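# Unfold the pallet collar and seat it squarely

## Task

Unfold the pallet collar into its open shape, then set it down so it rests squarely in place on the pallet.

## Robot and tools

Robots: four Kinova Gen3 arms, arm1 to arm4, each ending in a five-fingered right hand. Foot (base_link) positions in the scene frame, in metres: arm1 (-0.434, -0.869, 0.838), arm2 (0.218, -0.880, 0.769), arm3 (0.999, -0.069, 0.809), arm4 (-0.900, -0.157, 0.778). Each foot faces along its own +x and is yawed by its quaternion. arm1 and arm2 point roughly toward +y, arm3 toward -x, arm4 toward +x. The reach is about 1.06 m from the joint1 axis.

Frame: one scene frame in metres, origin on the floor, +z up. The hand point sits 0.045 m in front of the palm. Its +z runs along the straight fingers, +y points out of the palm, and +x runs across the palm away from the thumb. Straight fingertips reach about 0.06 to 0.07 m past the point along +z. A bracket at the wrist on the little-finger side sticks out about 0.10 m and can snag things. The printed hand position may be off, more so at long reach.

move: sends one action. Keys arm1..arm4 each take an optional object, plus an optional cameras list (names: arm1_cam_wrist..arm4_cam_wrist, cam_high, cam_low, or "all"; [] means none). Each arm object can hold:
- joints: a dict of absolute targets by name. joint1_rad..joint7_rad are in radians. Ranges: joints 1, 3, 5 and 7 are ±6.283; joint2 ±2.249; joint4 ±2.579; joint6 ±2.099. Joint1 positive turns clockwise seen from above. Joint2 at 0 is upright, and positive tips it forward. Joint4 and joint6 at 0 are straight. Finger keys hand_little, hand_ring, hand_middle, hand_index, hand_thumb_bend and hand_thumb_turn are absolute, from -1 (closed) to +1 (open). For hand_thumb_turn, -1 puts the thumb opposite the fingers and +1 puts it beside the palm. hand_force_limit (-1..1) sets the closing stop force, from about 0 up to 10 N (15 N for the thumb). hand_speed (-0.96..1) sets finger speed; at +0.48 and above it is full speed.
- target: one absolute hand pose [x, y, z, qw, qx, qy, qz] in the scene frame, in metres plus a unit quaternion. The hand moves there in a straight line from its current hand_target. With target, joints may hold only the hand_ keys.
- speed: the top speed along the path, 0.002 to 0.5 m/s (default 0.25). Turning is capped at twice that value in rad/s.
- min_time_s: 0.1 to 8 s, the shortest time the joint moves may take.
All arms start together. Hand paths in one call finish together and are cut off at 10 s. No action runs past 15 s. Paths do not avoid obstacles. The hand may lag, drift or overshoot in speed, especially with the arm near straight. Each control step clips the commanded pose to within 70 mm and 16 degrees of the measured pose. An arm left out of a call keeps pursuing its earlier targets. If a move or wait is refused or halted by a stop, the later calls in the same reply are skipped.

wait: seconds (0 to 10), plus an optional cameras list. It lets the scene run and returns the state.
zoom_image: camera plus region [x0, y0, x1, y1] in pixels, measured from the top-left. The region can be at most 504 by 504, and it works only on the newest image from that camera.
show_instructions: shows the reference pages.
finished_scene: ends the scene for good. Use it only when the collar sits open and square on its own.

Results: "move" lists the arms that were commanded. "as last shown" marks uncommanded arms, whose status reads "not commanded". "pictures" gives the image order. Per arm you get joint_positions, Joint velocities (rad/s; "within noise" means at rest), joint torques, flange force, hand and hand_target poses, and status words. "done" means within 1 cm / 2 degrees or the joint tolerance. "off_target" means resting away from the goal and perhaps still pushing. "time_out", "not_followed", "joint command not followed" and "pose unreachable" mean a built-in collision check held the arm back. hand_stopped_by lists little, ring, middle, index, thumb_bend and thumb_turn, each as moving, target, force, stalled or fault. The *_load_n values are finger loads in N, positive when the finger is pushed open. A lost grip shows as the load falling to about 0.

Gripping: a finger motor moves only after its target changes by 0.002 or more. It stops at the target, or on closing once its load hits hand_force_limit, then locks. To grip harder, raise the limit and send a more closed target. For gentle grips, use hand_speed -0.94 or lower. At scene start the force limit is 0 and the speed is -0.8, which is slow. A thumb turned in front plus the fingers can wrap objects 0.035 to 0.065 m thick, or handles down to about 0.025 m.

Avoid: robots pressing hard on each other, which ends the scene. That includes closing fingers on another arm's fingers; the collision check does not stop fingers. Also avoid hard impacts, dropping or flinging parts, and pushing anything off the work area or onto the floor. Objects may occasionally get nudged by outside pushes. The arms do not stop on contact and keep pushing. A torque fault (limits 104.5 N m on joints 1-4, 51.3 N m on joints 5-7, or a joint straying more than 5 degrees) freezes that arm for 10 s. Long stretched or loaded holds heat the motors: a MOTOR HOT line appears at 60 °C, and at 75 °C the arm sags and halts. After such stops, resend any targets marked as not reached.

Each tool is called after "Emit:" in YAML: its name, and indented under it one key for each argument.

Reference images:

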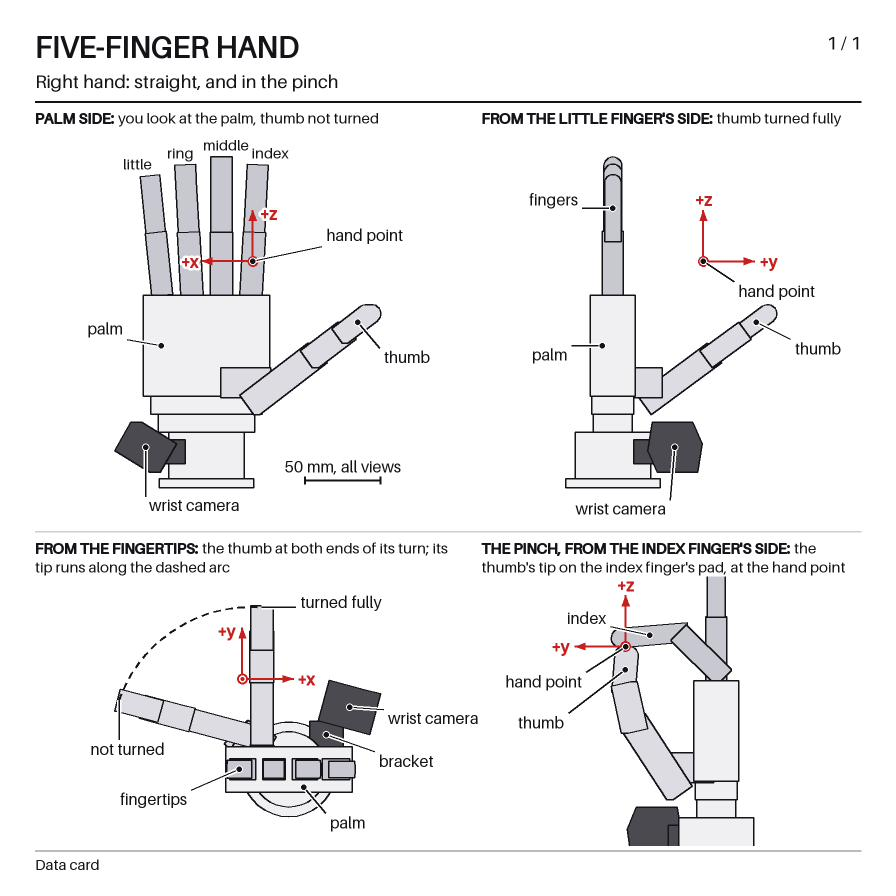

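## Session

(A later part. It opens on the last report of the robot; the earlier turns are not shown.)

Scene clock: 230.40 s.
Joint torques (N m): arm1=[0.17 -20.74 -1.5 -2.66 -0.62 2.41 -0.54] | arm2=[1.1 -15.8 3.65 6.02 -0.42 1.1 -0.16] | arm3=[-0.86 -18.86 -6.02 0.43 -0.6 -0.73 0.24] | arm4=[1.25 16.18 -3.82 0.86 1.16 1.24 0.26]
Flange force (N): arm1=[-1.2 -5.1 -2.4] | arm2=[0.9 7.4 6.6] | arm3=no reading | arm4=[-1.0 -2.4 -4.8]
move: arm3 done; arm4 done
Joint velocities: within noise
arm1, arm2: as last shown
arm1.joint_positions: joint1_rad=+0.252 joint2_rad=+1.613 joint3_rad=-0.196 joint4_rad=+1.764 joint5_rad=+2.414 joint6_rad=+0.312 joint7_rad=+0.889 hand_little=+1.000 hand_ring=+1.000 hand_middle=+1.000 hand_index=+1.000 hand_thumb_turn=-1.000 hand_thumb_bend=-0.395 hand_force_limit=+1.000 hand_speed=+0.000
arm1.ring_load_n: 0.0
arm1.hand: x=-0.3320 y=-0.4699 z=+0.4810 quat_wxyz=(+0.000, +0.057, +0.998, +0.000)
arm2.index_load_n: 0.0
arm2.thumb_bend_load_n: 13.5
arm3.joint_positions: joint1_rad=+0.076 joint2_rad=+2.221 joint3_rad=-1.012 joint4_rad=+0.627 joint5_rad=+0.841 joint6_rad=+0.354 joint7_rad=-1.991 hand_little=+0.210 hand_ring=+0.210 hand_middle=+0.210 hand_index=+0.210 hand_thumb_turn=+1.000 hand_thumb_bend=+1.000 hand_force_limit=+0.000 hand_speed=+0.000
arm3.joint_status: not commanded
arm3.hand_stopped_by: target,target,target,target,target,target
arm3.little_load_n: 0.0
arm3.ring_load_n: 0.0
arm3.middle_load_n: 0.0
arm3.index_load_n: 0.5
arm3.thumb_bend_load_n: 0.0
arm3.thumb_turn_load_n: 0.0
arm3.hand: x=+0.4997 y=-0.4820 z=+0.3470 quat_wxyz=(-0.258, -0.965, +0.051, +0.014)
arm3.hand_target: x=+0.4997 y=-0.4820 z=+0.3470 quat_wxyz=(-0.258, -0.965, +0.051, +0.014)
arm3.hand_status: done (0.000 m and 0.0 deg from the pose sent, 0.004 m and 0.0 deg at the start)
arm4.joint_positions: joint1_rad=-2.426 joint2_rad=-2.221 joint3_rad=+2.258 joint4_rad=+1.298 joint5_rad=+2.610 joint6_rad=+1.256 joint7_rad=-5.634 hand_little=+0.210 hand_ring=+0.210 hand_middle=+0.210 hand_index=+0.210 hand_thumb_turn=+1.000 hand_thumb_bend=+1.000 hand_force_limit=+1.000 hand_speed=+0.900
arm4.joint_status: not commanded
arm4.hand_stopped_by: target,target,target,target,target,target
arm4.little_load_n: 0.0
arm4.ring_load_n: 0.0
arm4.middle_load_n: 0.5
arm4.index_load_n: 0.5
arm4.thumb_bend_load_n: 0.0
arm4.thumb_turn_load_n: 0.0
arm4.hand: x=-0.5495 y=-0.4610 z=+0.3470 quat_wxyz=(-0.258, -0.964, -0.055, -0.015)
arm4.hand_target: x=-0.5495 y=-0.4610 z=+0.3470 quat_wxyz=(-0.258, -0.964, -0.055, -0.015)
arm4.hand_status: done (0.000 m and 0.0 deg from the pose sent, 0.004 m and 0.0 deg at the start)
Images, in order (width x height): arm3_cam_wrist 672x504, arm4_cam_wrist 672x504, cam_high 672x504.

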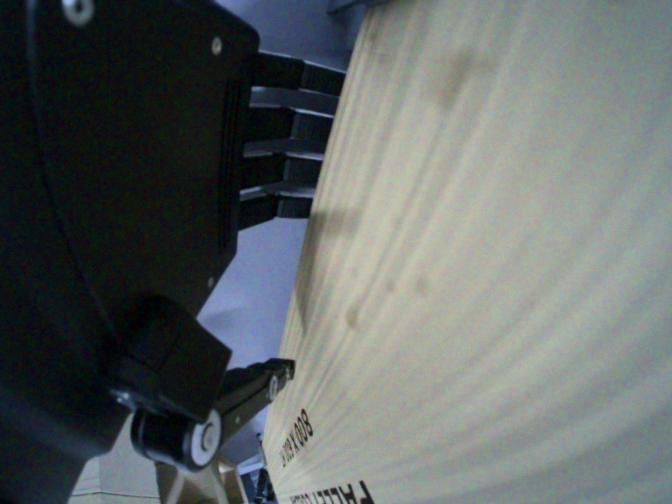

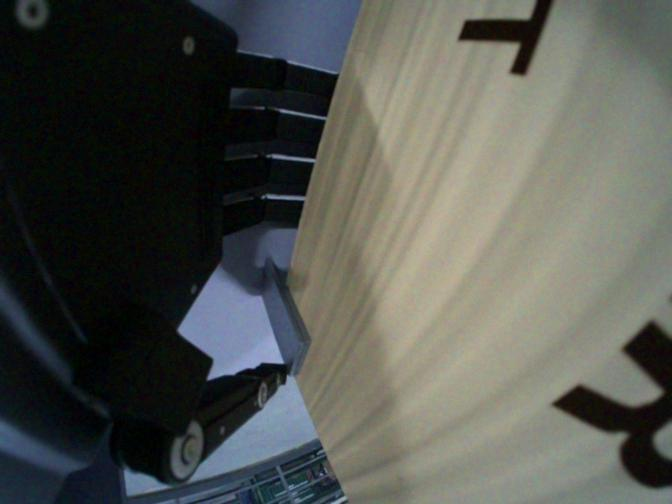

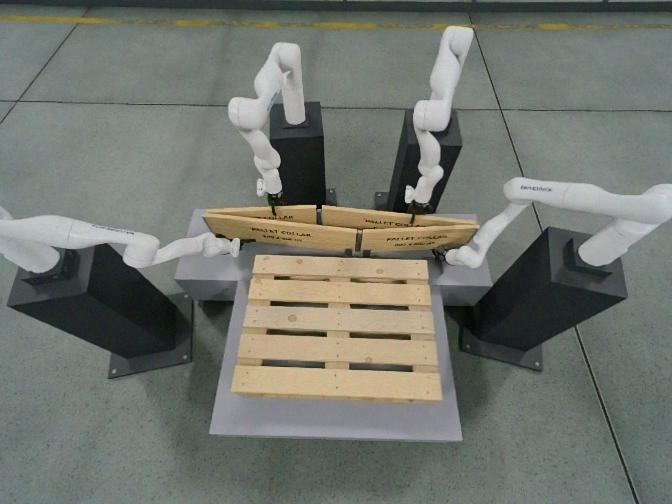

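Emit:
move:
  arm3: {"target": [0.4997, -0.482, 0.353, 0.25847, 0.96461, -0.05056, -0.01355], "speed": 0.02}
  arm4: {"target": [-0.5495, -0.460, 0.353, 0.2584, 0.96437, 0.05476, 0.01467], "speed": 0.02}
  cameras: ["arm3_cam_wrist", "arm4_cam_wrist"]

Scene clock: 231.73 s.
Joint torques (N m): arm1=[0.56 -19.55 -0.41 0.84 -0.88 1.58 -0.35] | arm2=[0.58 -16.86 2.97 3.81 -0.22 0.16 0] | arm3=[-0.98 -18.91 -6.2 0.32 -0.62 -0.75 0.25] | arm4=[0.68 14.01 -4.01 1.95 0.46 0.71 -0.05]
Flange force (N): arm1=[0.1 -0.2 3.2] | arm2=[1.2 3.7 4.3] | arm3=no reading | arm4=[-0.5 0.5 -4.3]
move: arm3 done; arm4 done
Joint velocities: within noise
arm1.joint_positions: joint1_rad=+0.252 joint2_rad=+1.614 joint3_rad=-0.196 joint4_rad=+1.764 joint5_rad=+2.414 joint6_rad=+0.312 joint7_rad=+0.889 hand_little=+1.000 hand_ring=+1.000 hand_middle=+1.000 hand_index=+1.000 hand_thumb_turn=-1.000 hand_thumb_bend=-0.395 hand_force_limit=+1.000 hand_speed=+0.000
arm1.joint_status: not commanded
arm1.hand_stopped_by: target,target,target,target,force,target
arm1.little_load_n: 0.0
arm1.ring_load_n: 0.0
arm1.middle_load_n: 0.0
arm1.index_load_n: 0.0
arm1.thumb_bend_load_n: 10.0
arm1.thumb_turn_load_n: 0.5
arm1.hand: x=-0.3320 y=-0.4700 z=+0.4810 quat_wxyz=(+0.000, +0.057, +0.998, +0.000)
arm1.hand_target: x=-0.3320 y=-0.4700 z=+0.4810 quat_wxyz=(+0.000, +0.057, +0.998, +0.000)
arm1.hand_status: not commanded
arm2.joint_positions: joint1_rad=+0.279 joint2_rad=+1.454 joint3_rad=+0.037 joint4_rad=+1.997 joint5_rad=+0.116 joint6_rad=-0.314 joint7_rad=-2.966 hand_little=+1.000 hand_ring=+1.000 hand_middle=+1.000 hand_index=+1.000 hand_thumb_turn=-1.000 hand_thumb_bend=-0.453 hand_force_limit=+1.000 hand_speed=+0.000
arm2.joint_status: not commanded
arm2.hand_stopped_by: target,target,target,target,force,target
arm2.little_load_n: 0.0
arm2.ring_load_n: 0.0
arm2.middle_load_n: 0.0
arm2.index_load_n: 0.0
arm2.thumb_bend_load_n: 13.5
arm2.thumb_turn_load_n: 2.0
arm2.hand: x=+0.3300 y=-0.5050 z=+0.4810 quat_wxyz=(+0.000, +0.058, -0.998, +0.000)
arm2.hand_target: x=+0.3300 y=-0.5050 z=+0.4810 quat_wxyz=(+0.000, +0.058, -0.998, +0.000)
arm2.hand_status: not commanded
arm3.joint_positions: joint1_rad=+0.086 joint2_rad=+2.201 joint3_rad=-0.983 joint4_rad=+0.664 joint5_rad=+0.847 joint6_rad=+0.338 joint7_rad=-2.026 hand_little=+0.210 hand_ring=+0.210 hand_middle=+0.210 hand_index=+0.210 hand_thumb_turn=+1.000 hand_thumb_bend=+1.000 hand_force_limit=+0.000 hand_speed=+0.000
arm3.joint_status: not commanded
arm3.hand_stopped_by: target,target,target,target,target,target
arm3.little_load_n: 0.0
arm3.ring_load_n: 0.0
arm3.middle_load_n: 0.0
arm3.index_load_n: 0.0
arm3.thumb_bend_load_n: 0.0
arm3.thumb_turn_load_n: 0.0
arm3.hand: x=+0.4997 y=-0.4820 z=+0.3530 quat_wxyz=(-0.258, -0.965, +0.051, +0.014)
arm3.hand_target: x=+0.4997 y=-0.4820 z=+0.3530 quat_wxyz=(-0.258, -0.965, +0.051, +0.014)
arm3.hand_status: done (0.000 m and 0.0 deg from the pose sent, 0.006 m and 0.0 deg at the start)
arm4.joint_positions: joint1_rad=-2.422 joint2_rad=-2.212 joint3_rad=+2.256 joint4_rad=+1.321 joint5_rad=+2.607 joint6_rad=+1.271 joint7_rad=-5.637 hand_little=+0.210 hand_ring=+0.210 hand_middle=+0.210 hand_index=+0.210 hand_thumb_turn=+1.000 hand_thumb_bend=+1.000 hand_force_limit=+1.000 hand_speed=+0.900
arm4.joint_status: not commanded
arm4.hand_stopped_by: target,target,target,target,target,target
arm4.little_load_n: 0.0
arm4.ring_load_n: 0.0
arm4.middle_load_n: 0.0
arm4.index_load_n: 0.0
arm4.thumb_bend_load_n: 0.0
arm4.thumb_turn_load_n: 0.0
arm4.hand: x=-0.5495 y=-0.4601 z=+0.3531 quat_wxyz=(-0.258, -0.964, -0.055, -0.015)
arm4.hand_target: x=-0.5495 y=-0.4600 z=+0.3530 quat_wxyz=(-0.258, -0.964, -0.055, -0.015)
arm4.hand_status: done (0.000 m and 0.0 deg from the pose sent, 0.006 m and 0.0 deg at the start)
Images, in order (width x height): arm3_cam_wrist 672x504, arm4_cam_wrist 672x504.

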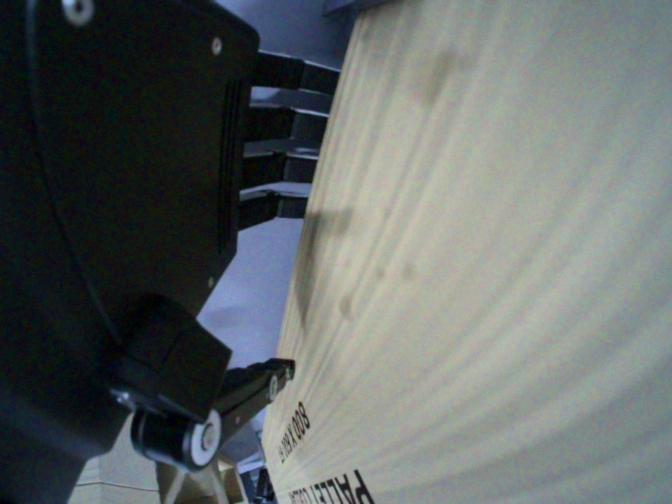

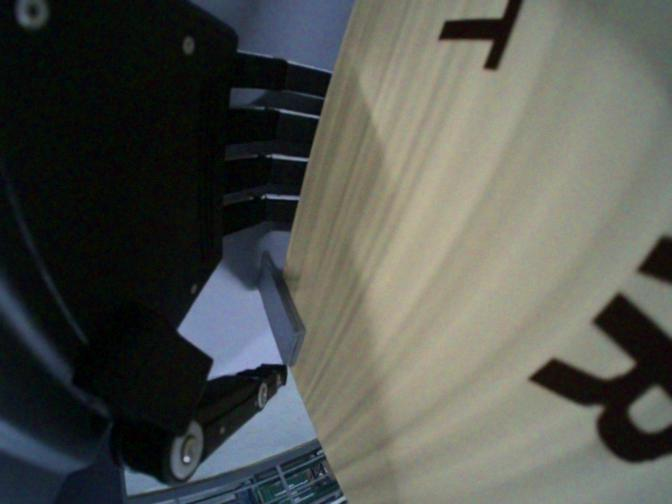

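Emit:
move:
  arm3: {"target": [0.4997, -0.482, 0.357, 0.25847, 0.96461, -0.05056, -0.01355], "speed": 0.02}
  arm4: {"target": [-0.5495, -0.460, 0.357, 0.2584, 0.96437, 0.05476, 0.01467], "speed": 0.02}

Emit:
move:
  arm3: {"target": [0.4997, -0.482, 0.361, 0.25847, 0.96461, -0.05056, -0.01355], "speed": 0.02}
  arm4: {"target": [-0.5495, -0.460, 0.361, 0.2584, 0.96437, 0.05476, 0.01467], "speed": 0.02}

Scene clock: 232.87 s.
Joint torques (N m): arm1=[-0.06 -15.6 -0.88 1.01 -0.76 0.88 -0.24] | arm2=[1.16 -12.69 3.67 1.11 -0.33 -0.02 0.04] | arm3=[-2.64 -28.27 -12.88 4.57 -2.13 -1.75 0.4] | arm4=[2.56 21.43 -4.38 1.73 1.31 5.65 -0.2]
Flange force (N): arm1=[-1.5 0.6 -5.8] | arm2=[4.2 1.4 -11.8] | arm3=no reading | arm4=[6.6 -10.2 16.2]
move: arm3 done; arm4 done
Joint velocities: within noise
arm1, arm2: as last shown
arm1.thumb_bend_load_n: 9.5
arm1.thumb_turn_load_n: 1.0
arm2.ring_load_n: -0.5
arm2.thumb_turn_load_n: 1.5
arm3.joint_positions: joint1_rad=+0.091 joint2_rad=+2.188 joint3_rad=-0.964 joint4_rad=+0.687 joint5_rad=+0.851 joint6_rad=+0.328 joint7_rad=-2.048 hand_little=+0.210 hand_ring=+0.211 hand_middle=+0.211 hand_index=+0.210 hand_thumb_turn=+1.000 hand_thumb_bend=+1.000 hand_force_limit=+0.000 hand_speed=+0.000
arm3.joint_status: not commanded
arm3.hand_stopped_by: target,target,target,target,target,target
arm3.little_load_n: 5.5
arm3.ring_load_n: 7.5
arm3.middle_load_n: 5.5
arm3.index_load_n: 5.0
arm3.thumb_bend_load_n: 0.0
arm3.thumb_turn_load_n: 0.0
arm3.hand: x=+0.4997 y=-0.4820 z=+0.3570 quat_wxyz=(-0.258, -0.965, +0.051, +0.014)
arm3.hand_target: x=+0.4997 y=-0.4820 z=+0.3570 quat_wxyz=(-0.258, -0.965, +0.051, +0.014)
arm3.hand_status: done (0.000 m and 0.0 deg from the pose sent, 0.004 m and 0.0 deg at the start)
arm4.joint_positions: joint1_rad=-2.419 joint2_rad=-2.205 joint3_rad=+2.256 joint4_rad=+1.335 joint5_rad=+2.604 joint6_rad=+1.279 joint7_rad=-5.639 hand_little=+0.210 hand_ring=+0.211 hand_middle=+0.211 hand_index=+0.210 hand_thumb_turn=+1.000 hand_thumb_bend=+1.000 hand_force_limit=+1.000 hand_speed=+0.900
arm4.joint_status: not commanded
arm4.hand_stopped_by: target,target,target,target,target,target
arm4.little_load_n: 6.0
arm4.ring_load_n: 7.0
arm4.middle_load_n: 4.0
arm4.index_load_n: 4.5
arm4.thumb_bend_load_n: 0.0
arm4.thumb_turn_load_n: 0.0
arm4.hand: x=-0.5495 y=-0.4600 z=+0.3570 quat_wxyz=(-0.258, -0.964, -0.055, -0.015)
arm4.hand_target: x=-0.5495 y=-0.4600 z=+0.3570 quat_wxyz=(-0.258, -0.964, -0.055, -0.015)
arm4.hand_status: done (0.000 m and 0.0 deg from the pose sent, 0.004 m and 0.0 deg at the start)
pictures: none

Scene clock: 233.83 s.
Joint torques (N m): arm1=[0.61 -15.81 -0.29 -2.25 -1.01 1.93 -0.75] | arm2=[0.98 -10.8 3.23 2.13 -0.22 0.64 0.08] | arm3=[-1.06 -34.5 -15.95 2.86 -2.57 -3.62 0.09] | arm4=[3.32 30.73 -5.82 -0.33 4.43 8.04 0.11]
Flange force (N): arm1=[-0.6 -4.2 -13.1] | arm2=[3.0 3.0 -14.1] | arm3=no reading | arm4=[4.9 -20.4 23.8]
move: arm3 done; arm4 done
Joint velocities: within noise
arm1, arm2: as last shown
arm1.index_load_n: 0.5
arm1.thumb_bend_load_n: 12.0
arm2.ring_load_n: 0.0
arm2.thumb_bend_load_n: 14.5
arm2.thumb_turn_load_n: 2.5
arm3.joint_positions: joint1_rad=+0.096 joint2_rad=+2.174 joint3_rad=-0.946 joint4_rad=+0.710 joint5_rad=+0.854 joint6_rad=+0.318 joint7_rad=-2.069 hand_little=+0.211 hand_ring=+0.211 hand_middle=+0.211 hand_index=+0.211 hand_thumb_turn=+1.000 hand_thumb_bend=+1.000 hand_force_limit=+0.000 hand_speed=+0.000
arm3.joint_status: not commanded
arm3.hand_stopped_by: target,target,target,target,target,target
arm3.little_load_n: 6.5
arm3.ring_load_n: 9.5
arm3.middle_load_n: 8.5
arm3.index_load_n: 8.0
arm3.thumb_bend_load_n: 0.0
arm3.thumb_turn_load_n: 0.0
arm3.hand: x=+0.4997 y=-0.4820 z=+0.3610 quat_wxyz=(-0.258, -0.965, +0.051, +0.014)
arm3.hand_target: x=+0.4997 y=-0.4820 z=+0.3610 quat_wxyz=(-0.258, -0.965, +0.051, +0.014)
arm3.hand_status: done (0.000 m and 0.0 deg from the pose sent, 0.004 m and 0.0 deg at the start)
arm4.joint_positions: joint1_rad=-2.416 joint2_rad=-2.199 joint3_rad=+2.255 joint4_rad=+1.350 joint5_rad=+2.602 joint6_rad=+1.288 joint7_rad=-5.640 hand_little=+0.211 hand_ring=+0.211 hand_middle=+0.211 hand_index=+0.211 hand_thumb_turn=+1.000 hand_thumb_bend=+1.000 hand_force_limit=+1.000 hand_speed=+0.900
arm4.joint_status: not commanded
arm4.hand_stopped_by: target,target,target,target,target,target
arm4.little_load_n: 10.0
arm4.ring_load_n: 10.0
arm4.middle_load_n: 7.0
arm4.index_load_n: 7.0
arm4.thumb_bend_load_n: 0.0
arm4.thumb_turn_load_n: 0.0
arm4.hand: x=-0.5495 y=-0.4600 z=+0.3610 quat_wxyz=(-0.258, -0.964, -0.055, -0.015)
arm4.hand_target: x=-0.5495 y=-0.4600 z=+0.3610 quat_wxyz=(-0.258, -0.964, -0.055, -0.015)
arm4.hand_status: done (0.000 m and 0.0 deg from the pose sent, 0.004 m and 0.0 deg at the start)
pictures: none

Emit:
move:
  arm1: {"target": [-0.332, -0.470, 0.488, 0, 0.0567, 0.9984, 0], "speed": 0.03}
  arm2: {"target": [0.33, -0.505, 0.488, 0, -0.0584, 0.9983, 0], "speed": 0.03}
  cameras: ["cam_high", "cam_low", "arm3_cam_wrist", "arm4_cam_wrist"]

Emit:
zoom_image:
  camera: "cam_low"
  region: [270, 200, 672, 380]

Scene clock: 235.07 s.
Joint torques (N m): arm1=[-0.14 -19.54 -1.3 2.43 -0.62 0.89 -0.06] | arm2=[0.33 -18.65 2.96 3.27 -0.2 -0.31 0.05] | arm3=[0.82 -29.82 -11.39 -1.46 -1.26 -3.55 0.17] | arm4=[-0.28 23.71 -7.55 1.67 3.84 2.71 -0.11]
Flange force (N): arm1=[-1.2 2.0 6.9] | arm2=[1.0 2.5 7.5] | arm3=no reading | arm4=[-4.8 -8.5 9.9]
move: arm1 done; arm2 done
Joint velocities: within noise
arm1.joint_positions: joint1_rad=+0.252 joint2_rad=+1.597 joint3_rad=-0.197 joint4_rad=+1.781 joint5_rad=+2.412 joint6_rad=+0.313 joint7_rad=+0.888 hand_little=+1.000 hand_ring=+1.000 hand_middle=+1.000 hand_index=+1.000 hand_thumb_turn=-1.000 hand_thumb_bend=-0.395 hand_force_limit=+1.000 hand_speed=+0.000
arm1.joint_status: not commanded
arm1.hand_stopped_by: target,target,target,target,force,target
arm1.little_load_n: 0.0
arm1.ring_load_n: 0.0
arm1.middle_load_n: 0.0
arm1.index_load_n: 0.0
arm1.thumb_bend_load_n: 9.5
arm1.thumb_turn_load_n: 1.0
arm1.hand: x=-0.3320 y=-0.4700 z=+0.4880 quat_wxyz=(+0.000, +0.057, +0.998, +0.000)
arm1.hand_target: x=-0.3320 y=-0.4700 z=+0.4880 quat_wxyz=(+0.000, +0.057, +0.998, +0.000)
arm1.hand_status: done (0.000 m and 0.0 deg from the pose sent, 0.007 m and 0.0 deg at the start)
arm2.joint_positions: joint1_rad=+0.279 joint2_rad=+1.437 joint3_rad=+0.037 joint4_rad=+2.011 joint5_rad=+0.117 joint6_rad=-0.311 joint7_rad=-2.966 hand_little=+1.000 hand_ring=+1.000 hand_middle=+1.000 hand_index=+1.000 hand_thumb_turn=-1.000 hand_thumb_bend=-0.453 hand_force_limit=+1.000 hand_speed=+0.000
arm2.joint_status: not commanded
arm2.hand_stopped_by: target,target,target,target,force,target
arm2.little_load_n: 0.0
arm2.ring_load_n: 0.0
arm2.middle_load_n: 0.0
arm2.index_load_n: 0.0
arm2.thumb_bend_load_n: 13.5
arm2.thumb_turn_load_n: 1.5
arm2.hand: x=+0.3300 y=-0.5050 z=+0.4880 quat_wxyz=(+0.000, +0.058, -0.998, +0.000)
arm2.hand_target: x=+0.3300 y=-0.5050 z=+0.4880 quat_wxyz=(+0.000, +0.058, -0.998, +0.000)
arm2.hand_status: done (0.000 m and 0.0 deg from the pose sent, 0.007 m and 0.0 deg at the start)
arm3.joint_positions: joint1_rad=+0.096 joint2_rad=+2.174 joint3_rad=-0.946 joint4_rad=+0.710 joint5_rad=+0.854 joint6_rad=+0.318 joint7_rad=-2.069 hand_little=+0.210 hand_ring=+0.211 hand_middle=+0.211 hand_index=+0.211 hand_thumb_turn=+1.000 hand_thumb_bend=+1.000 hand_force_limit=+0.000 hand_speed=+0.000
arm3.joint_status: not commanded
arm3.hand_stopped_by: target,target,target,target,target,target
arm3.little_load_n: 2.5
arm3.ring_load_n: 4.0
arm3.middle_load_n: 3.5
arm3.index_load_n: 5.0
arm3.thumb_bend_load_n: 0.0
arm3.thumb_turn_load_n: 0.0
arm3.hand: x=+0.4996 y=-0.4820 z=+0.3610 quat_wxyz=(-0.258, -0.965, +0.051, +0.014)
arm3.hand_target: x=+0.4997 y=-0.4820 z=+0.3610 quat_wxyz=(-0.258, -0.965, +0.051, +0.014)
arm3.hand_status: not commanded
arm4: as last shown
arm4.joint_positions: joint1_rad=-2.416 joint2_rad=-2.199 joint3_rad=+2.255 joint4_rad=+1.349 joint5_rad=+2.602 joint6_rad=+1.288 joint7_rad=-5.640 hand_little=+0.211 hand_ring=+0.211 hand_middle=+0.211 hand_index=+0.210 hand_thumb_turn=+1.000 hand_thumb_bend=+1.000 hand_force_limit=+1.000 hand_speed=+0.900
arm4.little_load_n: 7.0
arm4.ring_load_n: 6.0
arm4.middle_load_n: 2.5
arm4.index_load_n: 2.0
pictures: arm3_cam_wrist, arm4_cam_wrist, cam_high, cam_low
Images, in order (width x height): arm3_cam_wrist 672x504, arm4_cam_wrist 672x504, cam_high 672x504, cam_low 672x504.

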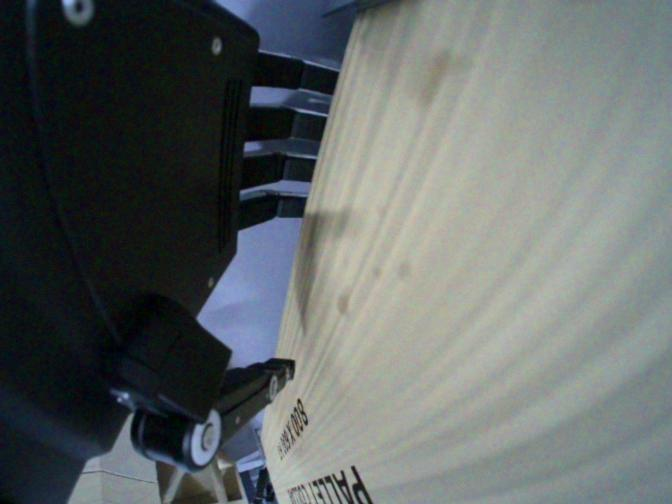

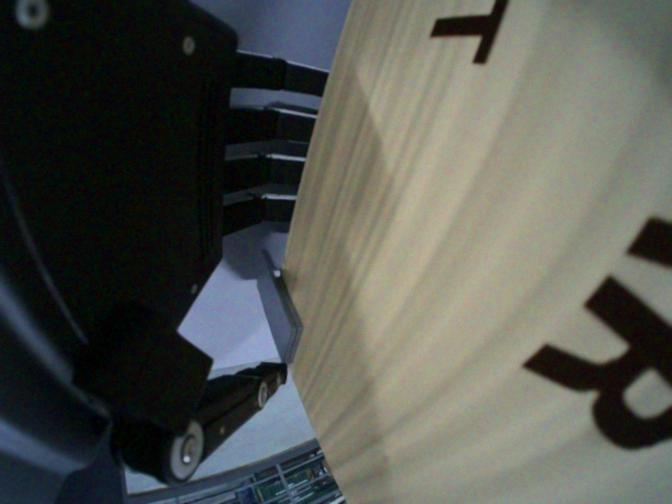

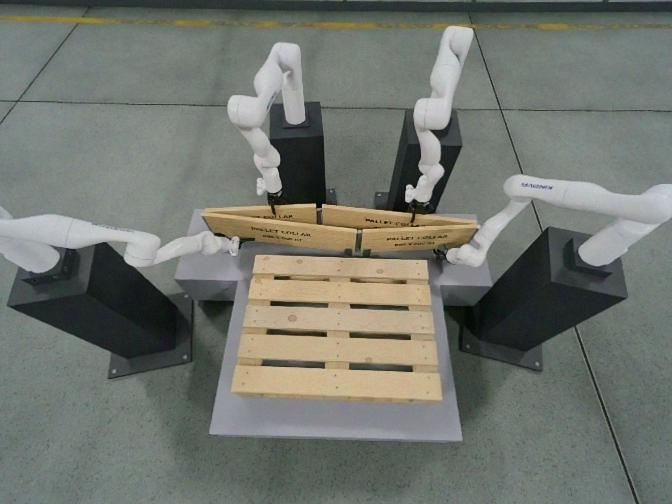

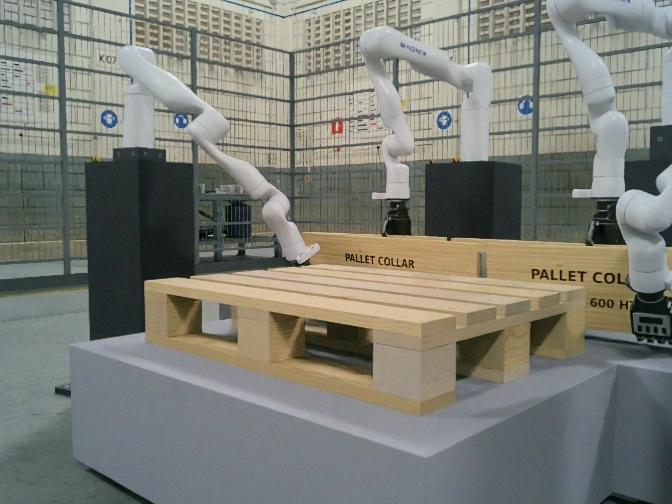

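Scaled by 1.254 from the camera's image (finer frame: 960x720).

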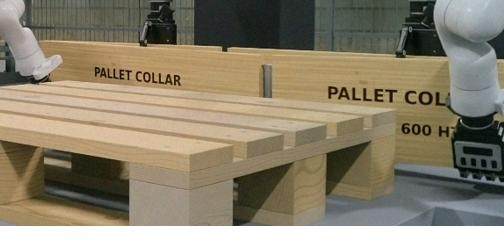

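Emit:
move:
  arm1: {"target": [-0.332, -0.470, 0.508, 0, 0.0567, 0.9984, 0], "speed": 0.03}
  arm2: {"target": [0.33, -0.505, 0.508, 0, -0.0584, 0.9983, 0], "speed": 0.03}
  arm3: {"target": [0.4997, -0.482, 0.381, 0.25847, 0.96461, -0.05056, -0.01355], "speed": 0.03}
  arm4: {"target": [-0.5495, -0.460, 0.381, 0.2584, 0.96437, 0.05476, 0.01467], "speed": 0.03}
  cameras: ["cam_high", "cam_low", "arm3_cam_wrist", "arm4_cam_wrist"]

Emit:
zoom_image:
  camera: "cam_low"
  region: [270, 200, 672, 380]

Scene clock: 236.57 s.
Joint torques (N m): arm1=[-0.01 -18.83 -1.19 0.75 -0.67 1.28 -0.21] | arm2=[0.56 -17.76 3.04 3.65 -0.22 0 -0.01] | arm3=[0.96 -31.01 -12.66 -1.72 -1.22 -3.93 0.12] | arm4=[0.54 27.39 -8.18 1 4.79 4.34 -0.09]
Flange force (N): arm1=[-1.2 -0.2 1.3] | arm2=[1.2 3.5 6.4] | arm3=[15.0 -8.8 3.2] | arm4=[-3.8 -13.2 14.6]
move: arm1 done; arm2 done; arm3 done; arm4 done
Joint velocities: within noise
arm1.joint_positions: joint1_rad=+0.251 joint2_rad=+1.549 joint3_rad=-0.199 joint4_rad=+1.828 joint5_rad=+2.404 joint6_rad=+0.313 joint7_rad=+0.885 hand_little=+1.000 hand_ring=+1.000 hand_middle=+1.000 hand_index=+1.000 hand_thumb_turn=-1.000 hand_thumb_bend=-0.395 hand_force_limit=+1.000 hand_speed=+0.000
arm1.joint_status: not commanded
arm1.hand_stopped_by: target,target,target,target,force,target
arm1.little_load_n: 0.0
arm1.ring_load_n: 0.0
arm1.middle_load_n: 0.0
arm1.index_load_n: 0.0
arm1.thumb_bend_load_n: 10.5
arm1.thumb_turn_load_n: 1.0
arm1.hand: x=-0.3320 y=-0.4700 z=+0.5080 quat_wxyz=(+0.000, +0.057, +0.998, +0.000)
arm1.hand_target: x=-0.3320 y=-0.4700 z=+0.5080 quat_wxyz=(+0.000, +0.057, +0.998, +0.000)
arm1.hand_status: done (0.000 m and 0.0 deg from the pose sent, 0.020 m and 0.0 deg at the start)
arm2.joint_positions: joint1_rad=+0.280 joint2_rad=+1.386 joint3_rad=+0.037 joint4_rad=+2.051 joint5_rad=+0.119 joint6_rad=-0.299 joint7_rad=-2.966 hand_little=+1.000 hand_ring=+1.000 hand_middle=+1.000 hand_index=+1.000 hand_thumb_turn=-1.000 hand_thumb_bend=-0.453 hand_force_limit=+1.000 hand_speed=+0.000
arm2.joint_status: not commanded
arm2.hand_stopped_by: target,target,target,target,force,target
arm2.little_load_n: 0.0
arm2.ring_load_n: 0.0
arm2.middle_load_n: 0.0
arm2.index_load_n: 0.0
arm2.thumb_bend_load_n: 14.0
arm2.thumb_turn_load_n: 2.0
arm2.hand: x=+0.3300 y=-0.5050 z=+0.5080 quat_wxyz=(+0.000, +0.058, -0.998, +0.000)
arm2.hand_target: x=+0.3300 y=-0.5050 z=+0.5080 quat_wxyz=(+0.000, +0.058, -0.998, +0.000)
arm2.hand_status: done (0.000 m and 0.0 deg from the pose sent, 0.020 m and 0.0 deg at the start)
arm3.joint_positions: joint1_rad=+0.111 joint2_rad=+2.108 joint3_rad=-0.866 joint4_rad=+0.813 joint5_rad=+0.864 joint6_rad=+0.271 joint7_rad=-2.166 hand_little=+0.210 hand_ring=+0.211 hand_middle=+0.211 hand_index=+0.211 hand_thumb_turn=+1.000 hand_thumb_bend=+1.000 hand_force_limit=+0.000 hand_speed=+0.000
arm3.joint_status: not commanded
arm3.hand_stopped_by: target,target,target,target,target,target
arm3.little_load_n: 2.5
arm3.ring_load_n: 5.0
arm3.middle_load_n: 4.5
arm3.index_load_n: 5.0
arm3.thumb_bend_load_n: 0.0
arm3.thumb_turn_load_n: 0.0
arm3.hand: x=+0.4997 y=-0.4820 z=+0.3810 quat_wxyz=(-0.258, -0.965, +0.051, +0.014)
arm3.hand_target: x=+0.4997 y=-0.4820 z=+0.3810 quat_wxyz=(-0.258, -0.965, +0.051, +0.014)
arm3.hand_status: done (0.000 m and 0.0 deg from the pose sent, 0.020 m and 0.0 deg at the start)
arm4.joint_positions: joint1_rad=-2.401 joint2_rad=-2.166 joint3_rad=+2.251 joint4_rad=+1.418 joint5_rad=+2.588 joint6_rad=+1.329 joint7_rad=-5.647 hand_little=+0.211 hand_ring=+0.211 hand_middle=+0.211 hand_index=+0.210 hand_thumb_turn=+1.000 hand_thumb_bend=+1.000 hand_force_limit=+1.000 hand_speed=+0.900
arm4.joint_status: not commanded
arm4.hand_stopped_by: target,target,target,target,target,target
arm4.little_load_n: 8.5
arm4.ring_load_n: 8.0
arm4.middle_load_n: 4.0
arm4.index_load_n: 3.0
arm4.thumb_bend_load_n: 0.0
arm4.thumb_turn_load_n: 0.0
arm4.hand: x=-0.5495 y=-0.4600 z=+0.3810 quat_wxyz=(-0.258, -0.964, -0.055, -0.015)
arm4.hand_target: x=-0.5495 y=-0.4600 z=+0.3810 quat_wxyz=(-0.258, -0.964, -0.055, -0.015)
arm4.hand_status: done (0.000 m and 0.0 deg from the pose sent, 0.020 m and 0.0 deg at the start)
pictures: arm3_cam_wrist, arm4_cam_wrist, cam_high, cam_low
Images, in order (width x height): arm3_cam_wrist 672x504, arm4_cam_wrist 672x504, cam_high 672x504, cam_low 672x504.

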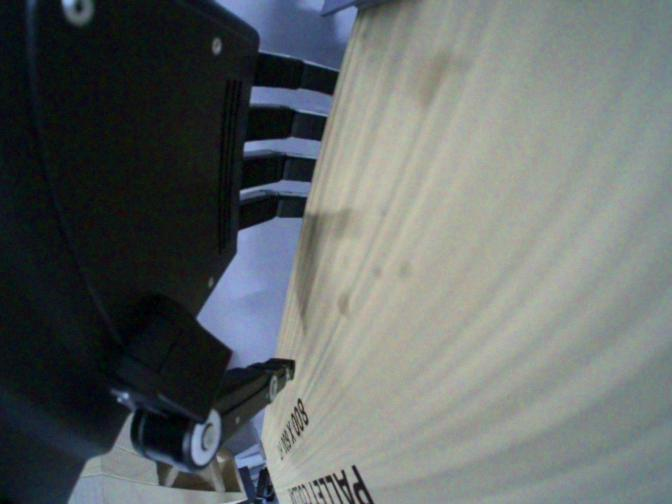

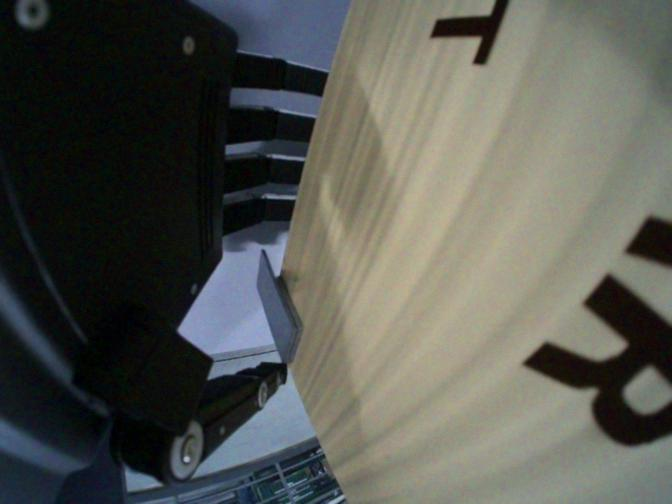

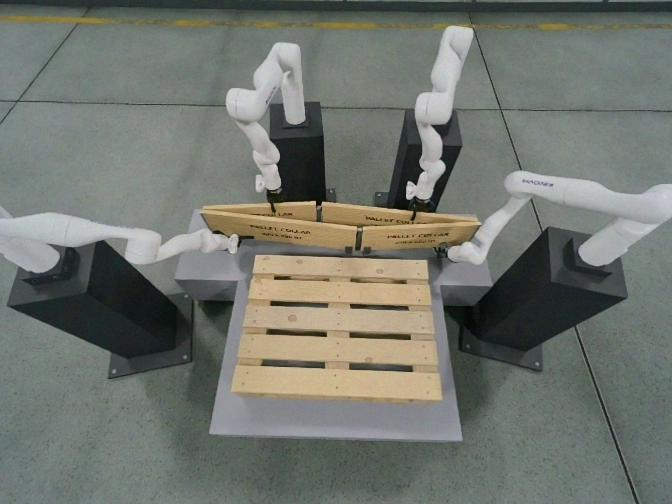

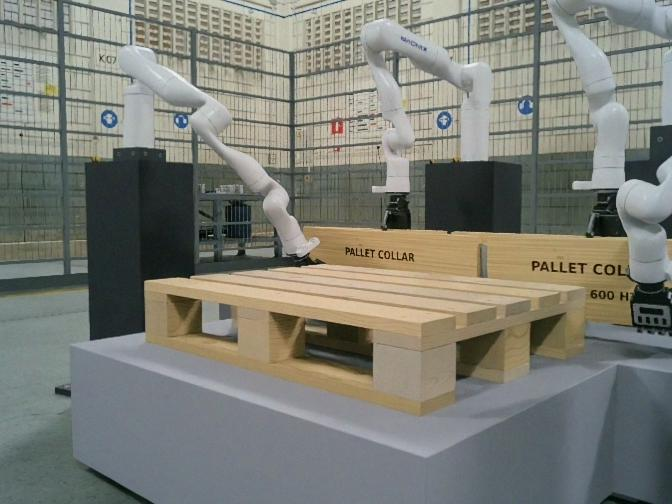

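Scaled by 1.254 from the camera's image (finer frame: 960x720).

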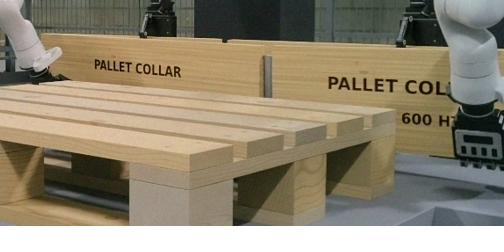

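Emit:
move:
  arm1: {"target": [-0.332, -0.470, 0.568, 0, 0.0567, 0.9984, 0], "speed": 0.04}
  arm2: {"target": [0.33, -0.505, 0.568, 0, -0.0584, 0.9983, 0], "speed": 0.04}
  arm3: {"target": [0.4997, -0.482, 0.441, 0.25847, 0.96461, -0.05056, -0.01355], "speed": 0.04}
  arm4: {"target": [-0.5495, -0.460, 0.441, 0.2584, 0.96437, 0.05476, 0.01467], "speed": 0.04}
  cameras: ["cam_high", "cam_low"]

Scene clock: 238.90 s.
Joint torques (N m): arm1=[-0.64 -18.98 -1.91 0.06 -0.42 1.15 -0.09] | arm2=[0.68 -17.11 2.97 3.86 -0.28 0.4 -0.04] | arm3=[2.16 -32.27 -12.68 -4.74 -0.69 -4.65 -0.01] | arm4=[0.11 29 -10.22 1.1 5.88 4.2 -0.03]
Flange force (N): arm1=[-2.6 -0.9 0.8] | arm2=[0.7 4.7 6.7] | arm3=[14.9 -8.9 7.9] | arm4=[-6.8 -14.8 14.6]
move: arm1 done; arm2 done; arm3 done; arm4 done
Joint velocities: within noise
arm1.joint_positions: joint1_rad=+0.237 joint2_rad=+1.401 joint3_rad=-0.192 joint4_rad=+1.954 joint5_rad=+2.371 joint6_rad=+0.288 joint7_rad=+0.879 hand_little=+1.000 hand_ring=+1.000 hand_middle=+1.000 hand_index=+1.000 hand_thumb_turn=-1.000 hand_thumb_bend=-0.395 hand_force_limit=+1.000 hand_speed=+0.000
arm1.joint_status: not commanded
arm1.hand_stopped_by: target,target,target,target,force,target
arm1.little_load_n: 0.0
arm1.ring_load_n: 0.0
arm1.middle_load_n: 0.0
arm1.index_load_n: 0.0
arm1.thumb_bend_load_n: 9.5
arm1.thumb_turn_load_n: 1.0
arm1.hand: x=-0.3320 y=-0.4700 z=+0.5680 quat_wxyz=(+0.000, +0.057, +0.998, +0.000)
arm1.hand_target: x=-0.3320 y=-0.4700 z=+0.5680 quat_wxyz=(+0.000, +0.057, +0.998, +0.000)
arm1.hand_status: done (0.000 m and 0.0 deg from the pose sent, 0.060 m and 0.0 deg at the start)
arm2.joint_positions: joint1_rad=+0.285 joint2_rad=+1.226 joint3_rad=+0.033 joint4_rad=+2.152 joint5_rad=+0.126 joint6_rad=-0.241 joint7_rad=-2.966 hand_little=+1.000 hand_ring=+1.000 hand_middle=+1.000 hand_index=+1.000 hand_thumb_turn=-1.000 hand_thumb_bend=-0.453 hand_force_limit=+1.000 hand_speed=+0.000
arm2.joint_status: not commanded
arm2.hand_stopped_by: target,target,target,target,force,target
arm2.little_load_n: 0.0
arm2.ring_load_n: 0.0
arm2.middle_load_n: 0.0
arm2.index_load_n: -0.5
arm2.thumb_bend_load_n: 14.0
arm2.thumb_turn_load_n: 2.0
arm2.hand: x=+0.3300 y=-0.5050 z=+0.5680 quat_wxyz=(+0.000, +0.058, -0.998, +0.000)
arm2.hand_target: x=+0.3300 y=-0.5050 z=+0.5680 quat_wxyz=(+0.000, +0.058, -0.998, +0.000)
arm2.hand_status: done (0.000 m and 0.0 deg from the pose sent, 0.060 m and 0.0 deg at the start)
arm3.joint_positions: joint1_rad=+0.110 joint2_rad=+1.917 joint3_rad=-0.691 joint4_rad=+1.058 joint5_rad=+0.849 joint6_rad=+0.153 joint7_rad=-2.368 hand_little=+0.210 hand_ring=+0.211 hand_middle=+0.211 hand_index=+0.211 hand_thumb_turn=+1.000 hand_thumb_bend=+1.000 hand_force_limit=+0.000 hand_speed=+0.000
arm3.joint_status: not commanded
arm3.hand_stopped_by: target,target,target,target,target,target
arm3.little_load_n: 3.0
arm3.ring_load_n: 5.0
arm3.middle_load_n: 4.0
arm3.index_load_n: 5.0
arm3.thumb_bend_load_n: 0.0
arm3.thumb_turn_load_n: 0.0
arm3.hand: x=+0.4997 y=-0.4820 z=+0.4410 quat_wxyz=(-0.258, -0.965, +0.051, +0.014)
arm3.hand_target: x=+0.4997 y=-0.4820 z=+0.4410 quat_wxyz=(-0.258, -0.965, +0.051, +0.014)
arm3.hand_status: done (0.000 m and 0.0 deg from the pose sent, 0.060 m and 0.0 deg at the start)
arm4.joint_positions: joint1_rad=-2.369 joint2_rad=-2.070 joint3_rad=+2.221 joint4_rad=+1.602 joint5_rad=+2.535 joint6_rad=+1.443 joint7_rad=-5.662 hand_little=+0.211 hand_ring=+0.211 hand_middle=+0.211 hand_index=+0.210 hand_thumb_turn=+1.000 hand_thumb_bend=+1.000 hand_force_limit=+1.000 hand_speed=+0.900
arm4.joint_status: not commanded
arm4.hand_stopped_by: target,target,target,target,target,target
arm4.little_load_n: 8.5
arm4.ring_load_n: 8.0
arm4.middle_load_n: 4.0
arm4.index_load_n: 3.5
arm4.thumb_bend_load_n: 0.0
arm4.thumb_turn_load_n: 0.0
arm4.hand: x=-0.5495 y=-0.4600 z=+0.4410 quat_wxyz=(-0.258, -0.964, -0.055, -0.015)
arm4.hand_target: x=-0.5495 y=-0.4600 z=+0.4410 quat_wxyz=(-0.258, -0.964, -0.055, -0.015)
arm4.hand_status: done (0.000 m and 0.0 deg from the pose sent, 0.060 m and 0.0 deg at the start)
Images, in order (width x height): cam_high 672x504, cam_low 672x504.

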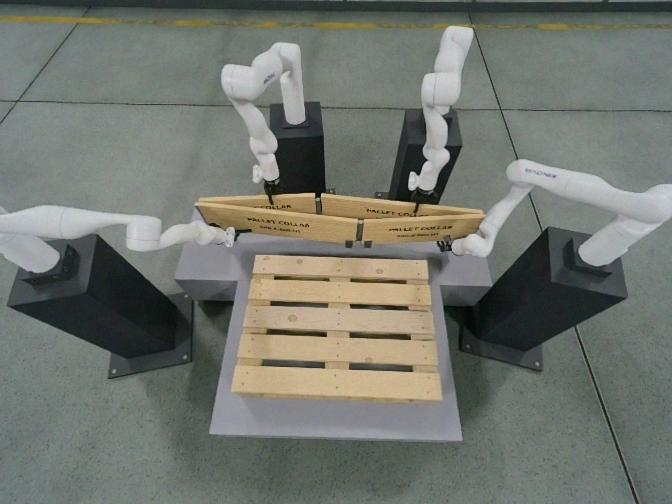

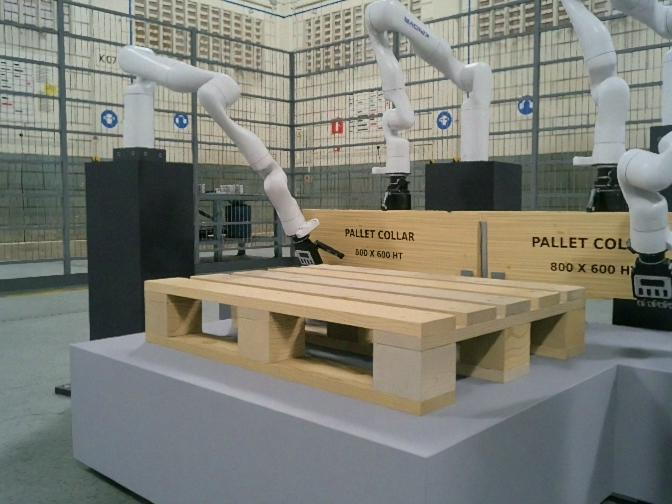

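Emit:
move:
  arm1: {"target": [-0.332, -0.470, 0.643, 0, 0.0567, 0.9984, 0], "speed": 0.05}
  arm2: {"target": [0.33, -0.505, 0.643, 0, -0.0584, 0.9983, 0], "speed": 0.05}
  arm3: {"target": [0.4997, -0.482, 0.516, 0.25847, 0.96461, -0.05056, -0.01355], "speed": 0.05}
  arm4: {"target": [-0.5495, -0.460, 0.516, 0.2584, 0.96437, 0.05476, 0.01467], "speed": 0.05}
  cameras: ["cam_high", "cam_low", "arm3_cam_wrist", "arm4_cam_wrist"]

Scene clock: 241.10 s.
Joint torques (N m): arm1=[-0.89 -18.86 -1.48 -1.6 -0.37 1.36 -0.03] | arm2=[0.97 -16.06 3.15 3.31 -0.33 0.8 -0.13] | arm3=[3.46 -33.6 -11.38 -7.4 -0.57 -5 -0.07] | arm4=[-0.01 30.01 -11.69 0.6 6.66 4.38 -0.03]
Flange force (N): arm1=[-2.9 -2.6 -0.3] | arm2=[0.5 6.1 6.1] | arm3=[14.9 -9.2 11.5] | arm4=[-9.0 -16.3 14.3]
move: arm1 done; arm2 done; arm3 done; arm4 done
Joint velocities: within noise
arm1.joint_positions: joint1_rad=+0.188 joint2_rad=+1.201 joint3_rad=-0.144 joint4_rad=+2.079 joint5_rad=+2.309 joint6_rad=+0.195 joint7_rad=+0.883 hand_little=+1.000 hand_ring=+1.000 hand_middle=+1.000 hand_index=+1.000 hand_thumb_turn=-1.000 hand_thumb_bend=-0.395 hand_force_limit=+1.000 hand_speed=+0.000
arm1.joint_status: not commanded
arm1.hand_stopped_by: target,target,target,target,force,target
arm1.little_load_n: 0.0
arm1.ring_load_n: 0.0
arm1.middle_load_n: 0.0
arm1.index_load_n: 0.0
arm1.thumb_bend_load_n: 9.5
arm1.thumb_turn_load_n: 1.0
arm1.hand: x=-0.3320 y=-0.4700 z=+0.6430 quat_wxyz=(+0.000, +0.057, +0.998, +0.000)
arm1.hand_target: x=-0.3320 y=-0.4700 z=+0.6430 quat_wxyz=(+0.000, +0.057, +0.998, +0.000)
arm1.hand_status: done (0.000 m and 0.0 deg from the pose sent, 0.075 m and 0.0 deg at the start)
arm2.joint_positions: joint1_rad=+0.297 joint2_rad=+1.008 joint3_rad=+0.019 joint4_rad=+2.240 joint5_rad=+0.137 joint6_rad=-0.110 joint7_rad=-2.968 hand_little=+1.000 hand_ring=+1.000 hand_middle=+1.000 hand_index=+1.000 hand_thumb_turn=-1.000 hand_thumb_bend=-0.453 hand_force_limit=+1.000 hand_speed=+0.000
arm2.joint_status: not commanded
arm2.hand_stopped_by: target,target,target,target,force,target
arm2.little_load_n: 0.0
arm2.ring_load_n: 0.0
arm2.middle_load_n: 0.0
arm2.index_load_n: 0.0
arm2.thumb_bend_load_n: 13.5
arm2.thumb_turn_load_n: 1.5
arm2.hand: x=+0.3300 y=-0.5050 z=+0.6430 quat_wxyz=(+0.000, +0.058, -0.998, +0.000)
arm2.hand_target: x=+0.3300 y=-0.5050 z=+0.6430 quat_wxyz=(+0.000, +0.058, -0.998, +0.000)
arm2.hand_status: done (0.000 m and 0.0 deg from the pose sent, 0.075 m and 0.0 deg at the start)
arm3.joint_positions: joint1_rad=+0.087 joint2_rad=+1.707 joint3_rad=-0.577 joint4_rad=+1.285 joint5_rad=+0.795 joint6_rad=+0.066 joint7_rad=-2.493 hand_little=+0.210 hand_ring=+0.211 hand_middle=+0.211 hand_index=+0.211 hand_thumb_turn=+1.000 hand_thumb_bend=+1.000 hand_force_limit=+0.000 hand_speed=+0.000
arm3.joint_status: not commanded
arm3.hand_stopped_by: target,target,target,target,target,target
arm3.little_load_n: 3.0
arm3.ring_load_n: 5.0
arm3.middle_load_n: 4.0
arm3.index_load_n: 4.5
arm3.thumb_bend_load_n: 0.0
arm3.thumb_turn_load_n: 0.0
arm3.hand: x=+0.4997 y=-0.4820 z=+0.5160 quat_wxyz=(-0.258, -0.965, +0.051, +0.014)
arm3.hand_target: x=+0.4997 y=-0.4820 z=+0.5160 quat_wxyz=(-0.258, -0.965, +0.051, +0.014)
arm3.hand_status: done (0.000 m and 0.0 deg from the pose sent, 0.075 m and 0.0 deg at the start)
arm4.joint_positions: joint1_rad=-2.346 joint2_rad=-1.953 joint3_rad=+2.155 joint4_rad=+1.795 joint5_rad=+2.444 joint6_rad=+1.567 joint7_rad=-5.676 hand_little=+0.211 hand_ring=+0.211 hand_middle=+0.211 hand_index=+0.210 hand_thumb_turn=+1.000 hand_thumb_bend=+1.000 hand_force_limit=+1.000 hand_speed=+0.900
arm4.joint_status: not commanded
arm4.hand_stopped_by: target,target,target,target,target,target
arm4.little_load_n: 8.5
arm4.ring_load_n: 8.0
arm4.middle_load_n: 4.0
arm4.index_load_n: 3.5
arm4.thumb_bend_load_n: 0.0
arm4.thumb_turn_load_n: 0.0
arm4.hand: x=-0.5495 y=-0.4600 z=+0.5160 quat_wxyz=(-0.258, -0.964, -0.055, -0.015)
arm4.hand_target: x=-0.5495 y=-0.4600 z=+0.5160 quat_wxyz=(-0.258, -0.964, -0.055, -0.015)
arm4.hand_status: done (0.000 m and 0.0 deg from the pose sent, 0.075 m and 0.0 deg at the start)
pictures: arm3_cam_wrist, arm4_cam_wrist, cam_high, cam_low
Images, in order (width x height): arm3_cam_wrist 672x504, arm4_cam_wrist 672x504, cam_high 672x504, cam_low 672x504.

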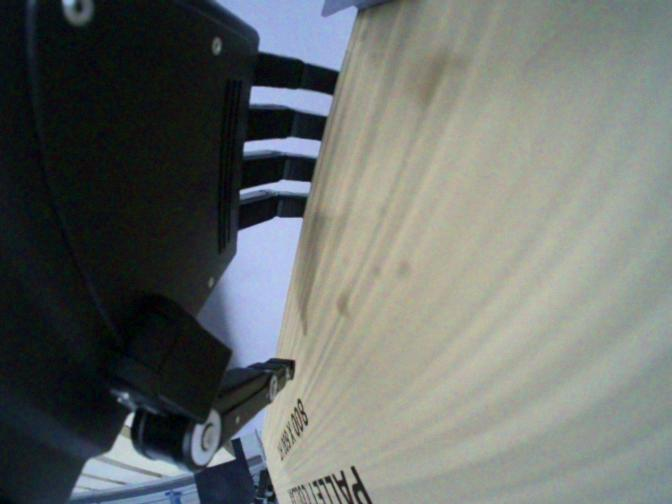

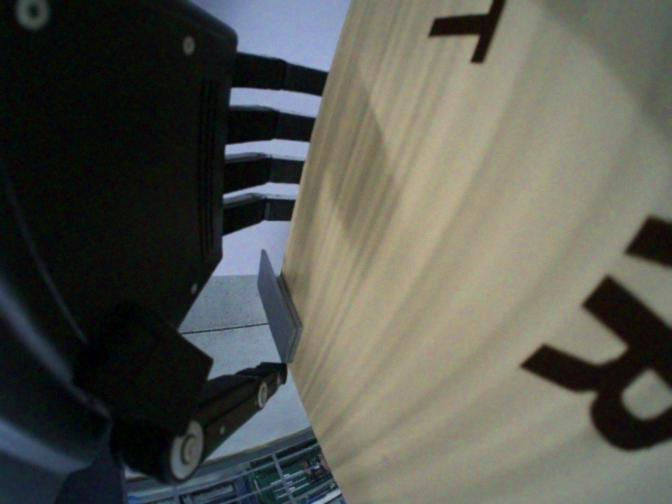

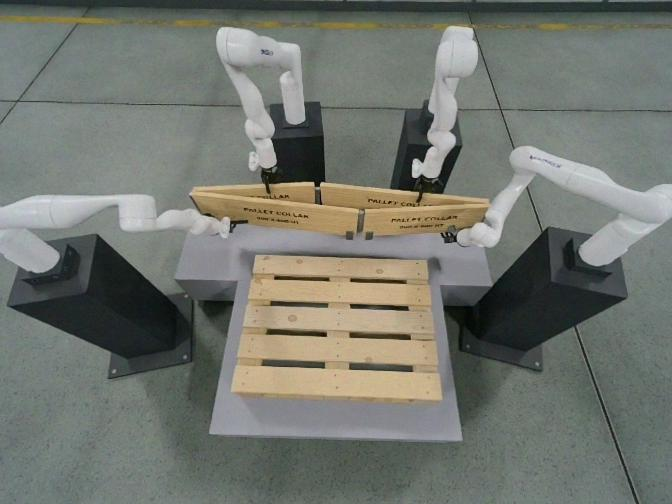

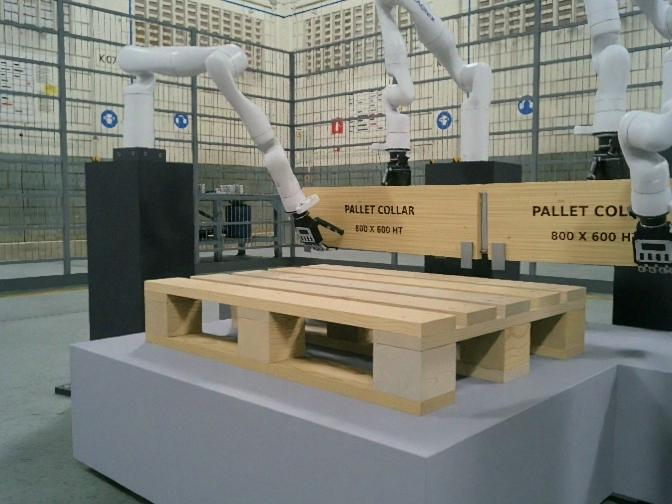

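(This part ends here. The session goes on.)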